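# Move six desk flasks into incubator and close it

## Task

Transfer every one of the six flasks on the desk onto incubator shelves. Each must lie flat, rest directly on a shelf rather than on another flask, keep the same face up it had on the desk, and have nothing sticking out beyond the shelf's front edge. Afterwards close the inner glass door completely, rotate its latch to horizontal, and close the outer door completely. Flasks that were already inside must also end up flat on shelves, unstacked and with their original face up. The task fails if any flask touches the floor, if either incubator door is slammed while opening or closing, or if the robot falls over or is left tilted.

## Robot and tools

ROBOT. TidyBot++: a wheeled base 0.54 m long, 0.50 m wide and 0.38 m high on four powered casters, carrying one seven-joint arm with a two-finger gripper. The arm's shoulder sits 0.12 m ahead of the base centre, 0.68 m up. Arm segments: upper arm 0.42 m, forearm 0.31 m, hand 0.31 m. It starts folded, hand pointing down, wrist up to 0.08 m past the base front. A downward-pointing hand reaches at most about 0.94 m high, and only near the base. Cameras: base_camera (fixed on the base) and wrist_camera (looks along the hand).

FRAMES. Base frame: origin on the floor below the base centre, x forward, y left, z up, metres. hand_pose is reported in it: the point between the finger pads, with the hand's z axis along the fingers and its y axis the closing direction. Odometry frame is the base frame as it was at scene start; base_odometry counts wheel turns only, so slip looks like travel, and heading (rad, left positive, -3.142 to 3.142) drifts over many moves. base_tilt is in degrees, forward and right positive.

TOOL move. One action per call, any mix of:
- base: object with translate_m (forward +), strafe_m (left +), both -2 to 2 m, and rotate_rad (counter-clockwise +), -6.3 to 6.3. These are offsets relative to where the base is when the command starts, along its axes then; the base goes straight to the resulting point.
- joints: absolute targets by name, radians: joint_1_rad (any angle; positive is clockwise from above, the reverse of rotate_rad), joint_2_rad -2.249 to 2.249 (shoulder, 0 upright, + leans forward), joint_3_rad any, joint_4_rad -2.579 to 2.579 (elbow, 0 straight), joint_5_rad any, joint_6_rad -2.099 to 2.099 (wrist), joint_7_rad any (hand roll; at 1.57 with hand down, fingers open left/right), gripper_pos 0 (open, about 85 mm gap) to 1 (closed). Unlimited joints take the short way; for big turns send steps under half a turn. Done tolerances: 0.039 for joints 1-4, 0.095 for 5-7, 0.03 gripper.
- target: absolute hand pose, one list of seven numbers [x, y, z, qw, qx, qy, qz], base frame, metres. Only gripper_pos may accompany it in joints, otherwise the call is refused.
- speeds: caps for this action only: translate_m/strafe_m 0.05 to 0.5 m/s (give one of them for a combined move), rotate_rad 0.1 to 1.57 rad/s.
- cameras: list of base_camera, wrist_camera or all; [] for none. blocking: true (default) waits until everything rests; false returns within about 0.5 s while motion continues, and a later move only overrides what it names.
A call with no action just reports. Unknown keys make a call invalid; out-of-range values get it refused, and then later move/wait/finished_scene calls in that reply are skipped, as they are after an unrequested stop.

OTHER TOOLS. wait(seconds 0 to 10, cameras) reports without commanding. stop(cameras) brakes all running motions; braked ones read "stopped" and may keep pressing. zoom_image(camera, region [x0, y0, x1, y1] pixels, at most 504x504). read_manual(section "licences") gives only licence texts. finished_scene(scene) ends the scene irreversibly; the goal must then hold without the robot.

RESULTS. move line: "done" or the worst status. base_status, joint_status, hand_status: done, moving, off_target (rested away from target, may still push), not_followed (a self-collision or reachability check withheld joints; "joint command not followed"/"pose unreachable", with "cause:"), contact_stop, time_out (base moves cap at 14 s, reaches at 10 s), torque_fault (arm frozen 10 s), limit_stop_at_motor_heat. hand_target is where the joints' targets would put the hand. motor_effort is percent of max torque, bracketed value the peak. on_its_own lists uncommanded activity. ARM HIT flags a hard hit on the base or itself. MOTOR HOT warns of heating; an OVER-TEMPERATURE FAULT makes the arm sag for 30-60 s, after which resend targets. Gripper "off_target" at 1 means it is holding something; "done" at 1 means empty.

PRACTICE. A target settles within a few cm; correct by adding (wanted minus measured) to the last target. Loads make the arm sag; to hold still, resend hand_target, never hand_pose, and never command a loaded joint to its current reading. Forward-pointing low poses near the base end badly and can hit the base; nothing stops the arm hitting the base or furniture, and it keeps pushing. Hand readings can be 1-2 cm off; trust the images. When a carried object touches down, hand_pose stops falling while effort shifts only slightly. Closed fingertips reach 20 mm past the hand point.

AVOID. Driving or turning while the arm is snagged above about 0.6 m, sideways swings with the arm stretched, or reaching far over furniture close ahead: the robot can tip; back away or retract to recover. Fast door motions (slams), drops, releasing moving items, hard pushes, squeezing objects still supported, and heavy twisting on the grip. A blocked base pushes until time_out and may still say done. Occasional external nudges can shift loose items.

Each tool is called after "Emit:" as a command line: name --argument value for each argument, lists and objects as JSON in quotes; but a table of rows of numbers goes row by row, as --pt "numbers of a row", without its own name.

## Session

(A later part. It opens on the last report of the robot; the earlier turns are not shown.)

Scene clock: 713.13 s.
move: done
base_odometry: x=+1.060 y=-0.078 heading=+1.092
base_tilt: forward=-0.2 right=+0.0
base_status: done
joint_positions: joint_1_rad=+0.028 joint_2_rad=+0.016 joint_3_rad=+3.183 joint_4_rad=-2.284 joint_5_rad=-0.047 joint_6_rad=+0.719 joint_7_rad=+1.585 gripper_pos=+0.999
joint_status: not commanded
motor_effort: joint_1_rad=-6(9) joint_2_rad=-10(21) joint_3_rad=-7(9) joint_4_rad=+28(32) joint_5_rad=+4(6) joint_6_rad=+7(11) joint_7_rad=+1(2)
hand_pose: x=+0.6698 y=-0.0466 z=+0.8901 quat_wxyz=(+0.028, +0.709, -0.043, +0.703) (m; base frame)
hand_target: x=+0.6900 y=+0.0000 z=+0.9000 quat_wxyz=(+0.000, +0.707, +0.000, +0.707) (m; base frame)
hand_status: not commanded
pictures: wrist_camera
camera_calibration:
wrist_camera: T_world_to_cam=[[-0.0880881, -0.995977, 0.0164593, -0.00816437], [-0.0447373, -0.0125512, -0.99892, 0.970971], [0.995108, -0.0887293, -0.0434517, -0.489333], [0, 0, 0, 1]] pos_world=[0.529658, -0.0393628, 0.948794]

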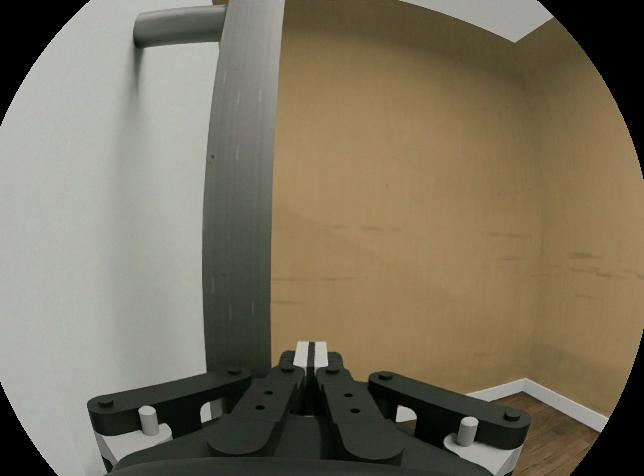

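Emit:
move --base '{"strafe_m":0.15,"translate_m":-0.04}' --speeds '{"strafe_m":0.13}' --cameras '["wrist_camera"]'

Emit:
move --base '{"strafe_m":0.17,"translate_m":0.0}' --speeds '{"strafe_m":0.13}' --cameras '["wrist_camera"]'

Scene clock: 715.20 s.
move: done
base_odometry: x=+0.908 y=-0.045 heading=+1.092
base_tilt: forward=-0.2 right=+0.0
base_status: done
joint_positions: joint_1_rad=-0.002 joint_2_rad=+0.035 joint_3_rad=+3.161 joint_4_rad=-2.255 joint_5_rad=-0.047 joint_6_rad=+0.719 joint_7_rad=+1.585 gripper_pos=+0.999
joint_status: not commanded
motor_effort: joint_1_rad=+0(9) joint_2_rad=-20(20) joint_3_rad=+0(9) joint_4_rad=+19(28) joint_5_rad=+0(5) joint_6_rad=+7(10) joint_7_rad=+1(2)
hand_pose: x=+0.6813 y=-0.0181 z=+0.8953 quat_wxyz=(+0.010, +0.707, -0.024, +0.707) (m; base frame)
hand_target: x=+0.6900 y=+0.0000 z=+0.9000 quat_wxyz=(+0.000, +0.707, +0.000, +0.707) (m; base frame)
hand_status: not commanded
pictures: wrist_camera
camera_calibration:
wrist_camera: T_world_to_cam=[[-0.0364017, -0.999204, 0.0162939, -0.0139237], [-0.0343272, -0.0150449, -0.999297, 0.970162], [0.998747, -0.0369354, -0.0337522, -0.508214], [0, 0, 0, 1]] pos_world=[0.540374, -0.0180878, 0.952554]

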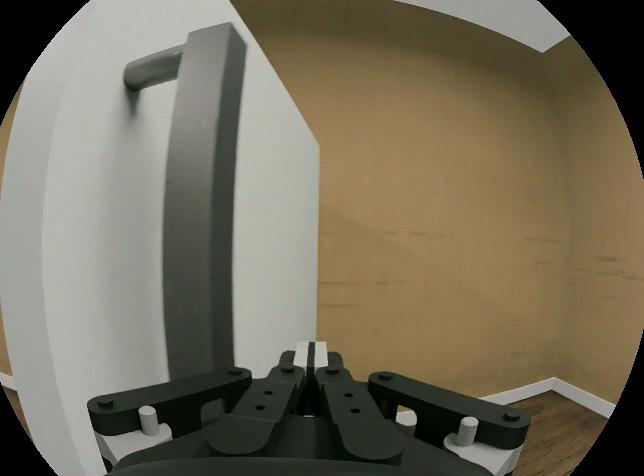

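Scene clock: 717.13 s.
move: done
base_odometry: x=+0.757 y=+0.034 heading=+1.092
base_tilt: forward=-0.2 right=+0.0
base_status: done
joint_positions: joint_1_rad=-0.003 joint_2_rad=+0.035 joint_3_rad=+3.160 joint_4_rad=-2.255 joint_5_rad=-0.047 joint_6_rad=+0.719 joint_7_rad=+1.585 gripper_pos=+0.999
joint_status: not commanded
motor_effort: joint_1_rad=+0(6) joint_2_rad=-19(21) joint_3_rad=-1(7) joint_4_rad=+19(19) joint_5_rad=+0(4) joint_6_rad=+8(8) joint_7_rad=+2(2)
hand_pose: x=+0.6814 y=-0.0172 z=+0.8949 quat_wxyz=(+0.009, +0.707, -0.024, +0.707) (m; base frame)
hand_target: x=+0.6900 y=+0.0000 z=+0.9000 quat_wxyz=(+0.000, +0.707, +0.000, +0.707) (m; base frame)
hand_status: not commanded
pictures: wrist_camera
camera_calibration:
wrist_camera: T_world_to_cam=[[-0.0347944, -0.999262, 0.0162658, -0.0141667], [-0.0349027, -0.0150507, -0.999277, 0.970269], [0.998785, -0.035337, -0.0343533, -0.507726], [0, 0, 0, 1]] pos_world=[0.540481, -0.0174945, 0.952356]

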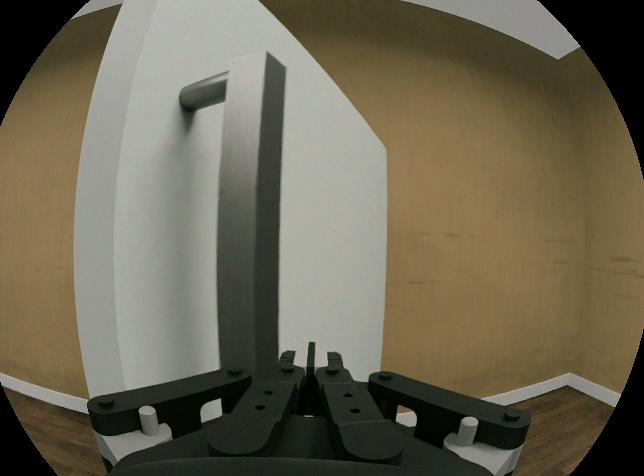

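Emit:
move --base '{"strafe_m":0.17,"translate_m":0.06}' --speeds '{"strafe_m":0.15}' --cameras '["wrist_camera"]'

Emit:
move --base '{"strafe_m":0.14,"translate_m":0.12}' --speeds '{"strafe_m":0.15}' --cameras '["wrist_camera"]'

Scene clock: 719.27 s.
move: done
base_odometry: x=+0.634 y=+0.165 heading=+1.092
base_tilt: forward=-0.2 right=+0.0
base_status: done
joint_positions: joint_1_rad=-0.004 joint_2_rad=+0.036 joint_3_rad=+3.159 joint_4_rad=-2.255 joint_5_rad=-0.047 joint_6_rad=+0.719 joint_7_rad=+1.585 gripper_pos=+0.999
joint_status: not commanded
motor_effort: joint_1_rad=+0(7) joint_2_rad=-20(22) joint_3_rad=+0(8) joint_4_rad=+18(22) joint_5_rad=+0(6) joint_6_rad=+8(8) joint_7_rad=+1(2)
hand_pose: x=+0.6818 y=-0.0159 z=+0.8942 quat_wxyz=(+0.009, +0.707, -0.023, +0.706) (m; base frame)
hand_target: x=+0.6900 y=+0.0000 z=+0.9000 quat_wxyz=(+0.000, +0.707, +0.000, +0.707) (m; base frame)
hand_status: not commanded
pictures: wrist_camera
camera_calibration:
wrist_camera: T_world_to_cam=[[-0.0324727, -0.999339, 0.0163438, -0.0144861], [-0.0361709, -0.0151667, -0.999231, 0.970444], [0.998818, -0.0330389, -0.0356545, -0.50686], [0, 0, 0, 1]] pos_world=[0.540892, -0.0165042, 0.951862]

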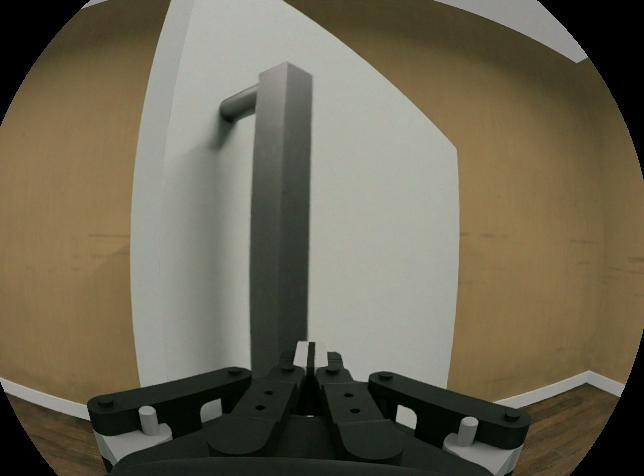

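Scene clock: 721.17 s.
move: done
base_odometry: x=+0.565 y=+0.336 heading=+1.092
base_tilt: forward=-0.2 right=+0.0
base_status: done
joint_positions: joint_1_rad=-0.004 joint_2_rad=+0.039 joint_3_rad=+3.159 joint_4_rad=-2.250 joint_5_rad=-0.046 joint_6_rad=+0.718 joint_7_rad=+1.585 gripper_pos=+0.999
joint_status: not commanded
motor_effort: joint_1_rad=+0(4) joint_2_rad=-19(21) joint_3_rad=-1(4) joint_4_rad=+18(29) joint_5_rad=+1(3) joint_6_rad=+8(8) joint_7_rad=+0(2)
hand_pose: x=+0.6834 y=-0.0159 z=+0.8950 quat_wxyz=(+0.009, +0.707, -0.023, +0.707) (m; base frame)
hand_target: x=+0.6900 y=+0.0000 z=+0.9000 quat_wxyz=(+0.000, +0.707, +0.000, +0.707) (m; base frame)
hand_status: not commanded
pictures: wrist_camera
camera_calibration:
wrist_camera: T_world_to_cam=[[-0.0321723, -0.999341, 0.0167986, -0.0149412], [-0.0351806, -0.0156646, -0.999258, 0.970582], [0.998863, -0.0327394, -0.0346535, -0.509407], [0, 0, 0, 1]] pos_world=[0.542493, -0.0164052, 0.95246]

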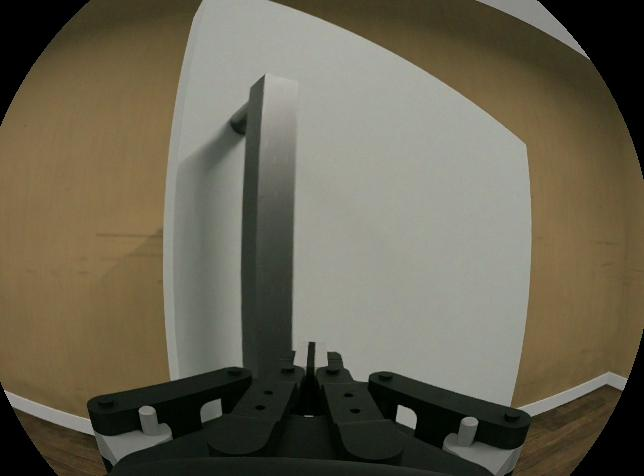

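Emit:
move --base '{"strafe_m":0.04,"translate_m":0.2}' --speeds '{"translate_m":0.15}' --cameras '["wrist_camera"]'

Emit:
move --base '{"translate_m":0.10}' --speeds '{"translate_m":0.1}' --cameras '["wrist_camera"]'

Scene clock: 723.47 s.
move: done
base_odometry: x=+0.621 y=+0.532 heading=+1.092
base_tilt: forward=-0.2 right=+0.0
base_status: done
joint_positions: joint_1_rad=-0.004 joint_2_rad=+0.043 joint_3_rad=+3.159 joint_4_rad=-2.250 joint_5_rad=-0.046 joint_6_rad=+0.717 joint_7_rad=+1.585 gripper_pos=+0.999
joint_status: not commanded
motor_effort: joint_1_rad=+0(1) joint_2_rad=-20(22) joint_3_rad=+0(2) joint_4_rad=+19(27) joint_5_rad=+0(1) joint_6_rad=+7(9) joint_7_rad=+1(2)
hand_pose: x=+0.6841 y=-0.0159 z=+0.8927 quat_wxyz=(+0.009, +0.709, -0.023, +0.705) (m; base frame)
hand_target: x=+0.6900 y=+0.0000 z=+0.9000 quat_wxyz=(+0.000, +0.707, +0.000, +0.707) (m; base frame)
hand_status: not commanded
pictures: wrist_camera
camera_calibration:
wrist_camera: T_world_to_cam=[[-0.032, -0.999344, 0.0169398, -0.015109], [-0.0395823, -0.0156681, -0.999093, 0.971172], [0.998704, -0.0326415, -0.039055, -0.506195], [0, 0, 0, 1]] pos_world=[0.543496, -0.0164056, 0.950779]

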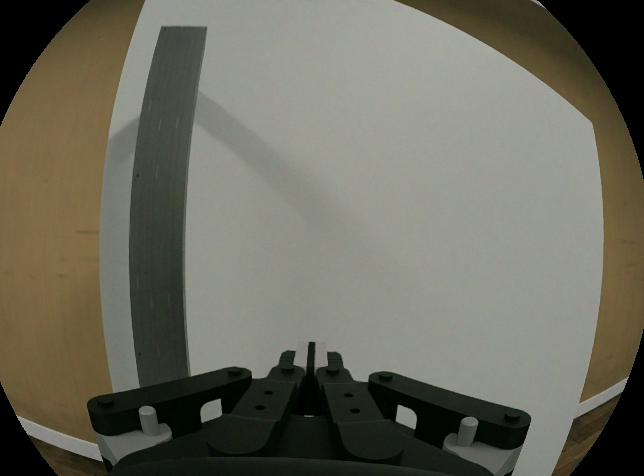

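Scene clock: 725.03 s.
move: done
base_odometry: x=+0.667 y=+0.621 heading=+1.092
base_tilt: forward=-0.2 right=+0.0
base_status: done
joint_positions: joint_1_rad=-0.004 joint_2_rad=+0.046 joint_3_rad=+3.159 joint_4_rad=-2.250 joint_5_rad=-0.046 joint_6_rad=+0.717 joint_7_rad=+1.585 gripper_pos=+0.999
joint_status: not commanded
motor_effort: joint_1_rad=+0(1) joint_2_rad=-19(22) joint_3_rad=-1(2) joint_4_rad=+19(19) joint_5_rad=+0(1) joint_6_rad=+7(8) joint_7_rad=+1(2)
hand_pose: x=+0.6848 y=-0.0159 z=+0.8910 quat_wxyz=(+0.009, +0.710, -0.023, +0.704) (m; base frame)
hand_target: x=+0.6900 y=+0.0000 z=+0.9000 quat_wxyz=(+0.000, +0.707, +0.000, +0.707) (m; base frame)
hand_status: not commanded
pictures: wrist_camera
camera_calibration:
wrist_camera: T_world_to_cam=[[-0.0319452, -0.999343, 0.0171322, -0.015274], [-0.0425861, -0.0157644, -0.998968, 0.971433], [0.998582, -0.0326418, -0.0420545, -0.504132], [0, 0, 0, 1]] pos_world=[0.544298, -0.0164056, 0.949492]

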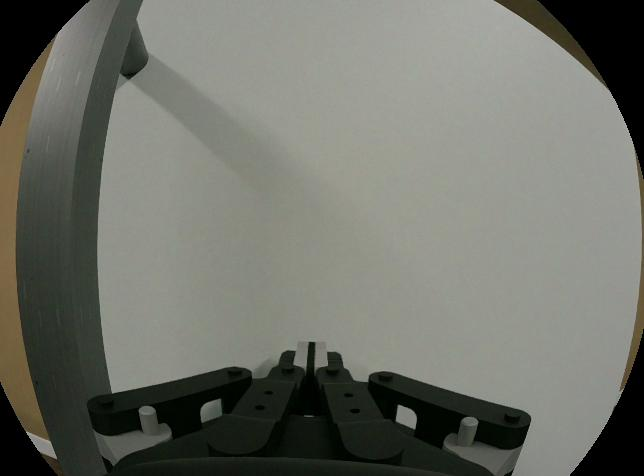

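Emit:
move --base '{"translate_m":0.08}' --speeds '{"translate_m":0.06}' --cameras '["wrist_camera"]'

Emit:
move --base '{"translate_m":0.03}' --speeds '{"translate_m":0.05}' --cameras '["wrist_camera"]'

Scene clock: 727.13 s.
move: done
base_odometry: x=+0.704 y=+0.692 heading=+1.092
base_tilt: forward=-0.2 right=+0.0
base_status: done
joint_positions: joint_1_rad=-0.004 joint_2_rad=+0.045 joint_3_rad=+3.159 joint_4_rad=-2.250 joint_5_rad=-0.046 joint_6_rad=+0.717 joint_7_rad=+1.585 gripper_pos=+0.999
joint_status: not commanded
motor_effort: joint_1_rad=+0(1) joint_2_rad=-19(22) joint_3_rad=-1(2) joint_4_rad=+19(23) joint_5_rad=+1(1) joint_6_rad=+7(8) joint_7_rad=+1(3)
hand_pose: x=+0.6846 y=-0.0159 z=+0.8912 quat_wxyz=(+0.009, +0.710, -0.023, +0.704) (m; base frame)
hand_target: x=+0.6900 y=+0.0000 z=+0.9000 quat_wxyz=(+0.000, +0.707, +0.000, +0.707) (m; base frame)
hand_status: not commanded
pictures: wrist_camera
camera_calibration:
wrist_camera: T_world_to_cam=[[-0.0319507, -0.999343, 0.0171227, -0.0152686], [-0.0422865, -0.0157645, -0.998981, 0.971476], [0.998595, -0.0326422, -0.041755, -0.504314], [0, 0, 0, 1]] pos_world=[0.544198, -0.0164056, 0.94969]

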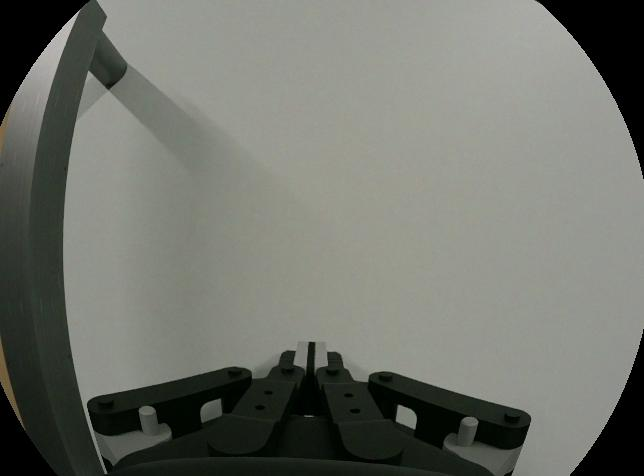

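Scene clock: 728.30 s.
move: done
base_odometry: x=+0.718 y=+0.719 heading=+1.092
base_tilt: forward=-0.1 right=+0.0
base_status: done
joint_positions: joint_1_rad=-0.004 joint_2_rad=+0.040 joint_3_rad=+3.159 joint_4_rad=-2.253 joint_5_rad=-0.046 joint_6_rad=+0.716 joint_7_rad=+1.585 gripper_pos=+0.999
joint_status: not commanded
motor_effort: joint_1_rad=+0(2) joint_2_rad=-18(21) joint_3_rad=-1(2) joint_4_rad=+23(27) joint_5_rad=+0(1) joint_6_rad=+9(9) joint_7_rad=+1(2)
hand_pose: x=+0.6830 y=-0.0156 z=+0.8925 quat_wxyz=(+0.008, +0.709, -0.023, +0.705) (m; base frame)
hand_target: x=+0.6900 y=+0.0000 z=+0.9000 quat_wxyz=(+0.000, +0.707, +0.000, +0.707) (m; base frame)
hand_status: not commanded
pictures: wrist_camera
camera_calibration:
wrist_camera: T_world_to_cam=[[-0.0314812, -0.999359, 0.0170474, -0.0153303], [-0.0404768, -0.0157671, -0.999056, 0.971584], [0.998684, -0.0321415, -0.0399545, -0.504218], [0, 0, 0, 1]] pos_world=[0.542399, -0.0162077, 0.950783]

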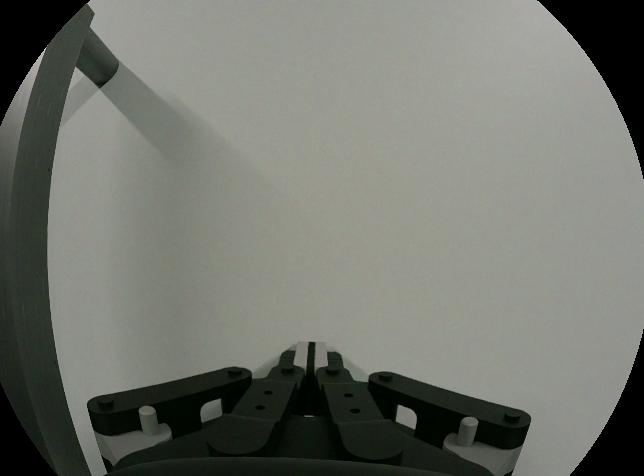

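Emit:
move --base '{"translate_m":0.03}' --speeds '{"translate_m":0.05}' --cameras '["wrist_camera"]'

Emit:
move --base '{"translate_m":0.02}' --speeds '{"translate_m":0.05}' --cameras '["wrist_camera"]'

Scene clock: 729.63 s.
move: done
base_odometry: x=+0.731 y=+0.745 heading=+1.092
base_tilt: forward=-0.2 right=+0.0
base_status: done
joint_positions: joint_1_rad=-0.003 joint_2_rad=-0.026 joint_3_rad=+3.159 joint_4_rad=-2.320 joint_5_rad=-0.046 joint_6_rad=+0.716 joint_7_rad=+1.585 gripper_pos=+0.999
joint_status: not commanded
motor_effort: joint_1_rad=-2(3) joint_2_rad=-4(18) joint_3_rad=-1(3) joint_4_rad=+36(39) joint_5_rad=+1(2) joint_6_rad=+9(10) joint_7_rad=+1(2)
hand_pose: x=+0.6549 y=-0.0158 z=+0.8920 quat_wxyz=(+0.008, +0.710, -0.023, +0.704) (m; base frame)
hand_target: x=+0.6900 y=+0.0000 z=+0.9000 quat_wxyz=(+0.000, +0.707, +0.000, +0.707) (m; base frame)
hand_status: not commanded
pictures: wrist_camera
camera_calibration:
wrist_camera: T_world_to_cam=[[-0.0320989, -0.999359, 0.0158217, -0.0149204], [-0.042041, -0.0144659, -0.999011, 0.970832], [0.9986, -0.0327324, -0.0415498, -0.474726], [0, 0, 0, 1]] pos_world=[0.514397, -0.0164059, 0.950384]

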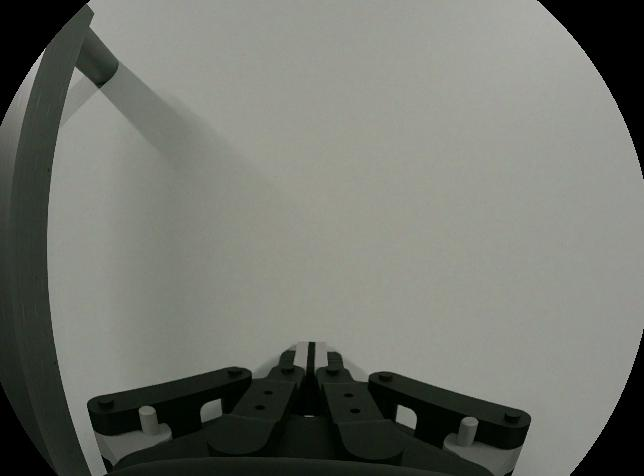

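Scene clock: 730.57 s.
move: done
base_odometry: x=+0.739 y=+0.762 heading=+1.092
base_tilt: forward=-0.2 right=+0.0
base_status: done
joint_positions: joint_1_rad=-0.002 joint_2_rad=-0.070 joint_3_rad=+3.159 joint_4_rad=-2.363 joint_5_rad=-0.046 joint_6_rad=+0.715 joint_7_rad=+1.585 gripper_pos=+0.999
joint_status: not commanded
motor_effort: joint_1_rad=-3(3) joint_2_rad=+5(7) joint_3_rad=-2(3) joint_4_rad=+42(46) joint_5_rad=+2(2) joint_6_rad=+8(10) joint_7_rad=+1(2)
hand_pose: x=+0.6368 y=-0.0160 z=+0.8915 quat_wxyz=(+0.008, +0.709, -0.024, +0.704) (m; base frame)
hand_target: x=+0.6900 y=+0.0000 z=+0.9000 quat_wxyz=(+0.000, +0.707, +0.000, +0.707) (m; base frame)
hand_status: not commanded
pictures: wrist_camera
camera_calibration:
wrist_camera: T_world_to_cam=[[-0.0327389, -0.999351, 0.0150286, -0.0146201], [-0.0415266, -0.0136635, -0.999044, 0.969352], [0.998601, -0.0333317, -0.0410523, -0.457159], [0, 0, 0, 1]] pos_world=[0.496294, -0.0166037, 0.949878]

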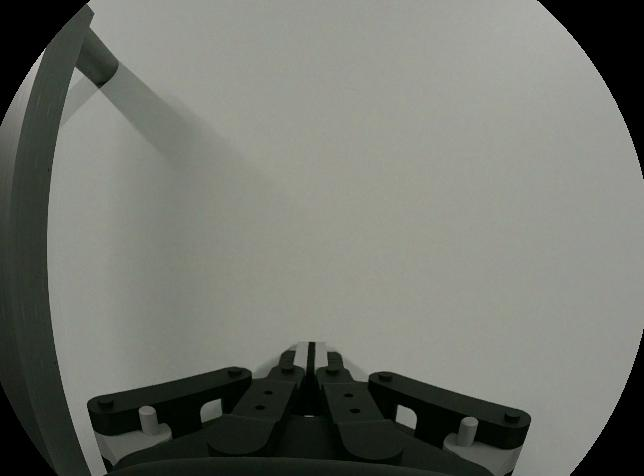

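Emit:
move --base '{"translate_m":-0.5}' --speeds '{"translate_m":0.3}' --cameras '["wrist_camera"]'

Emit:
zoom_image --camera "wrist_camera" --region '[130, 60, 600, 420]'

Scene clock: 733.37 s.
move: done
base_odometry: x=+0.509 y=+0.318 heading=+1.092
base_tilt: forward=-0.2 right=+0.0
base_status: done
joint_positions: joint_1_rad=-0.003 joint_2_rad=+0.051 joint_3_rad=+3.159 joint_4_rad=-2.236 joint_5_rad=-0.046 joint_6_rad=+0.715 joint_7_rad=+1.585 gripper_pos=+0.999
joint_status: not commanded
motor_effort: joint_1_rad=+0(3) joint_2_rad=-19(24) joint_3_rad=+0(4) joint_4_rad=+19(40) joint_5_rad=+0(2) joint_6_rad=+7(9) joint_7_rad=+1(2)
hand_pose: x=+0.6888 y=-0.0156 z=+0.8949 quat_wxyz=(+0.008, +0.707, -0.022, +0.706) (m; base frame)
hand_target: x=+0.6900 y=+0.0000 z=+0.9000 quat_wxyz=(+0.000, +0.707, +0.000, +0.707) (m; base frame)
hand_status: not commanded
pictures: wrist_camera
camera_calibration:
wrist_camera: T_world_to_cam=[[-0.0314463, -0.999359, 0.0171088, -0.0152624], [-0.0361788, -0.0159679, -0.999218, 0.971387], [0.99885, -0.0320407, -0.0356535, -0.513924], [0, 0, 0, 1]] pos_world=[0.547997, -0.016208, 0.952566]

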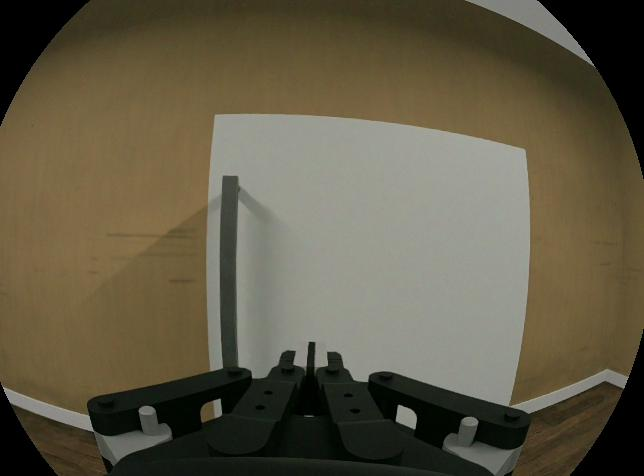

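Scaled by 1.072.

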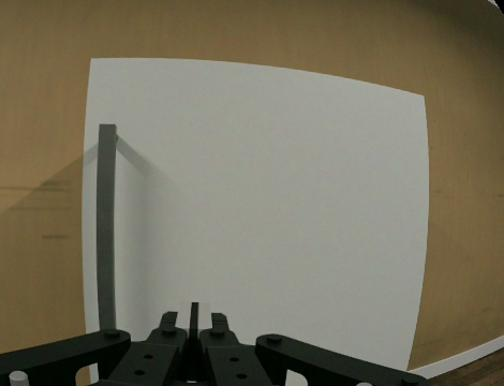

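Emit:
move --base '{"strafe_m":0.35}' --cameras '["wrist_camera"]'

Emit:
zoom_image --camera "wrist_camera" --region '[280, 90, 480, 400]'

Scene clock: 735.97 s.
move: done
base_odometry: x=+0.198 y=+0.479 heading=+1.093
base_tilt: forward=-0.2 right=+0.0
base_status: done
joint_positions: joint_1_rad=-0.009 joint_2_rad=+0.051 joint_3_rad=+3.154 joint_4_rad=-2.236 joint_5_rad=-0.046 joint_6_rad=+0.715 joint_7_rad=+1.585 gripper_pos=+0.999
joint_status: not commanded
motor_effort: joint_1_rad=+0(3) joint_2_rad=-20(21) joint_3_rad=+0(4) joint_4_rad=+18(19) joint_5_rad=+0(1) joint_6_rad=+7(8) joint_7_rad=+0(2)
hand_pose: x=+0.6889 y=-0.0101 z=+0.8949 quat_wxyz=(+0.005, +0.708, -0.019, +0.706) (m; base frame)
hand_target: x=+0.6900 y=+0.0000 z=+0.9000 quat_wxyz=(+0.000, +0.707, +0.000, +0.707) (m; base frame)
hand_status: not commanded
pictures: wrist_camera
camera_calibration:
wrist_camera: T_world_to_cam=[[-0.0215457, -0.999623, 0.0170034, -0.0165339], [-0.0360159, -0.0162203, -0.99922, 0.971363], [0.999119, -0.0221413, -0.0356528, -0.513865], [0, 0, 0, 1]] pos_world=[0.548041, -0.0121495, 0.952565]

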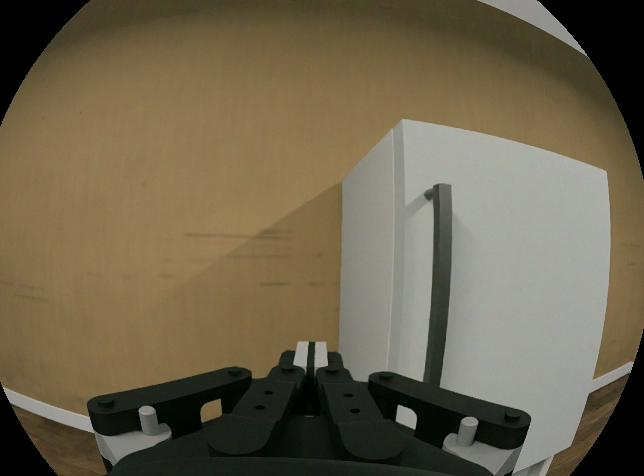

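Scaled by 1.626.

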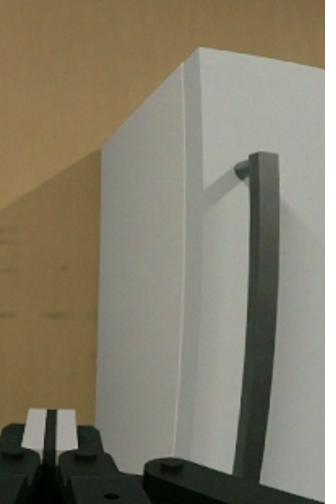

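Emit:
finished_scene --scene 1

The scene is finished: the task was done.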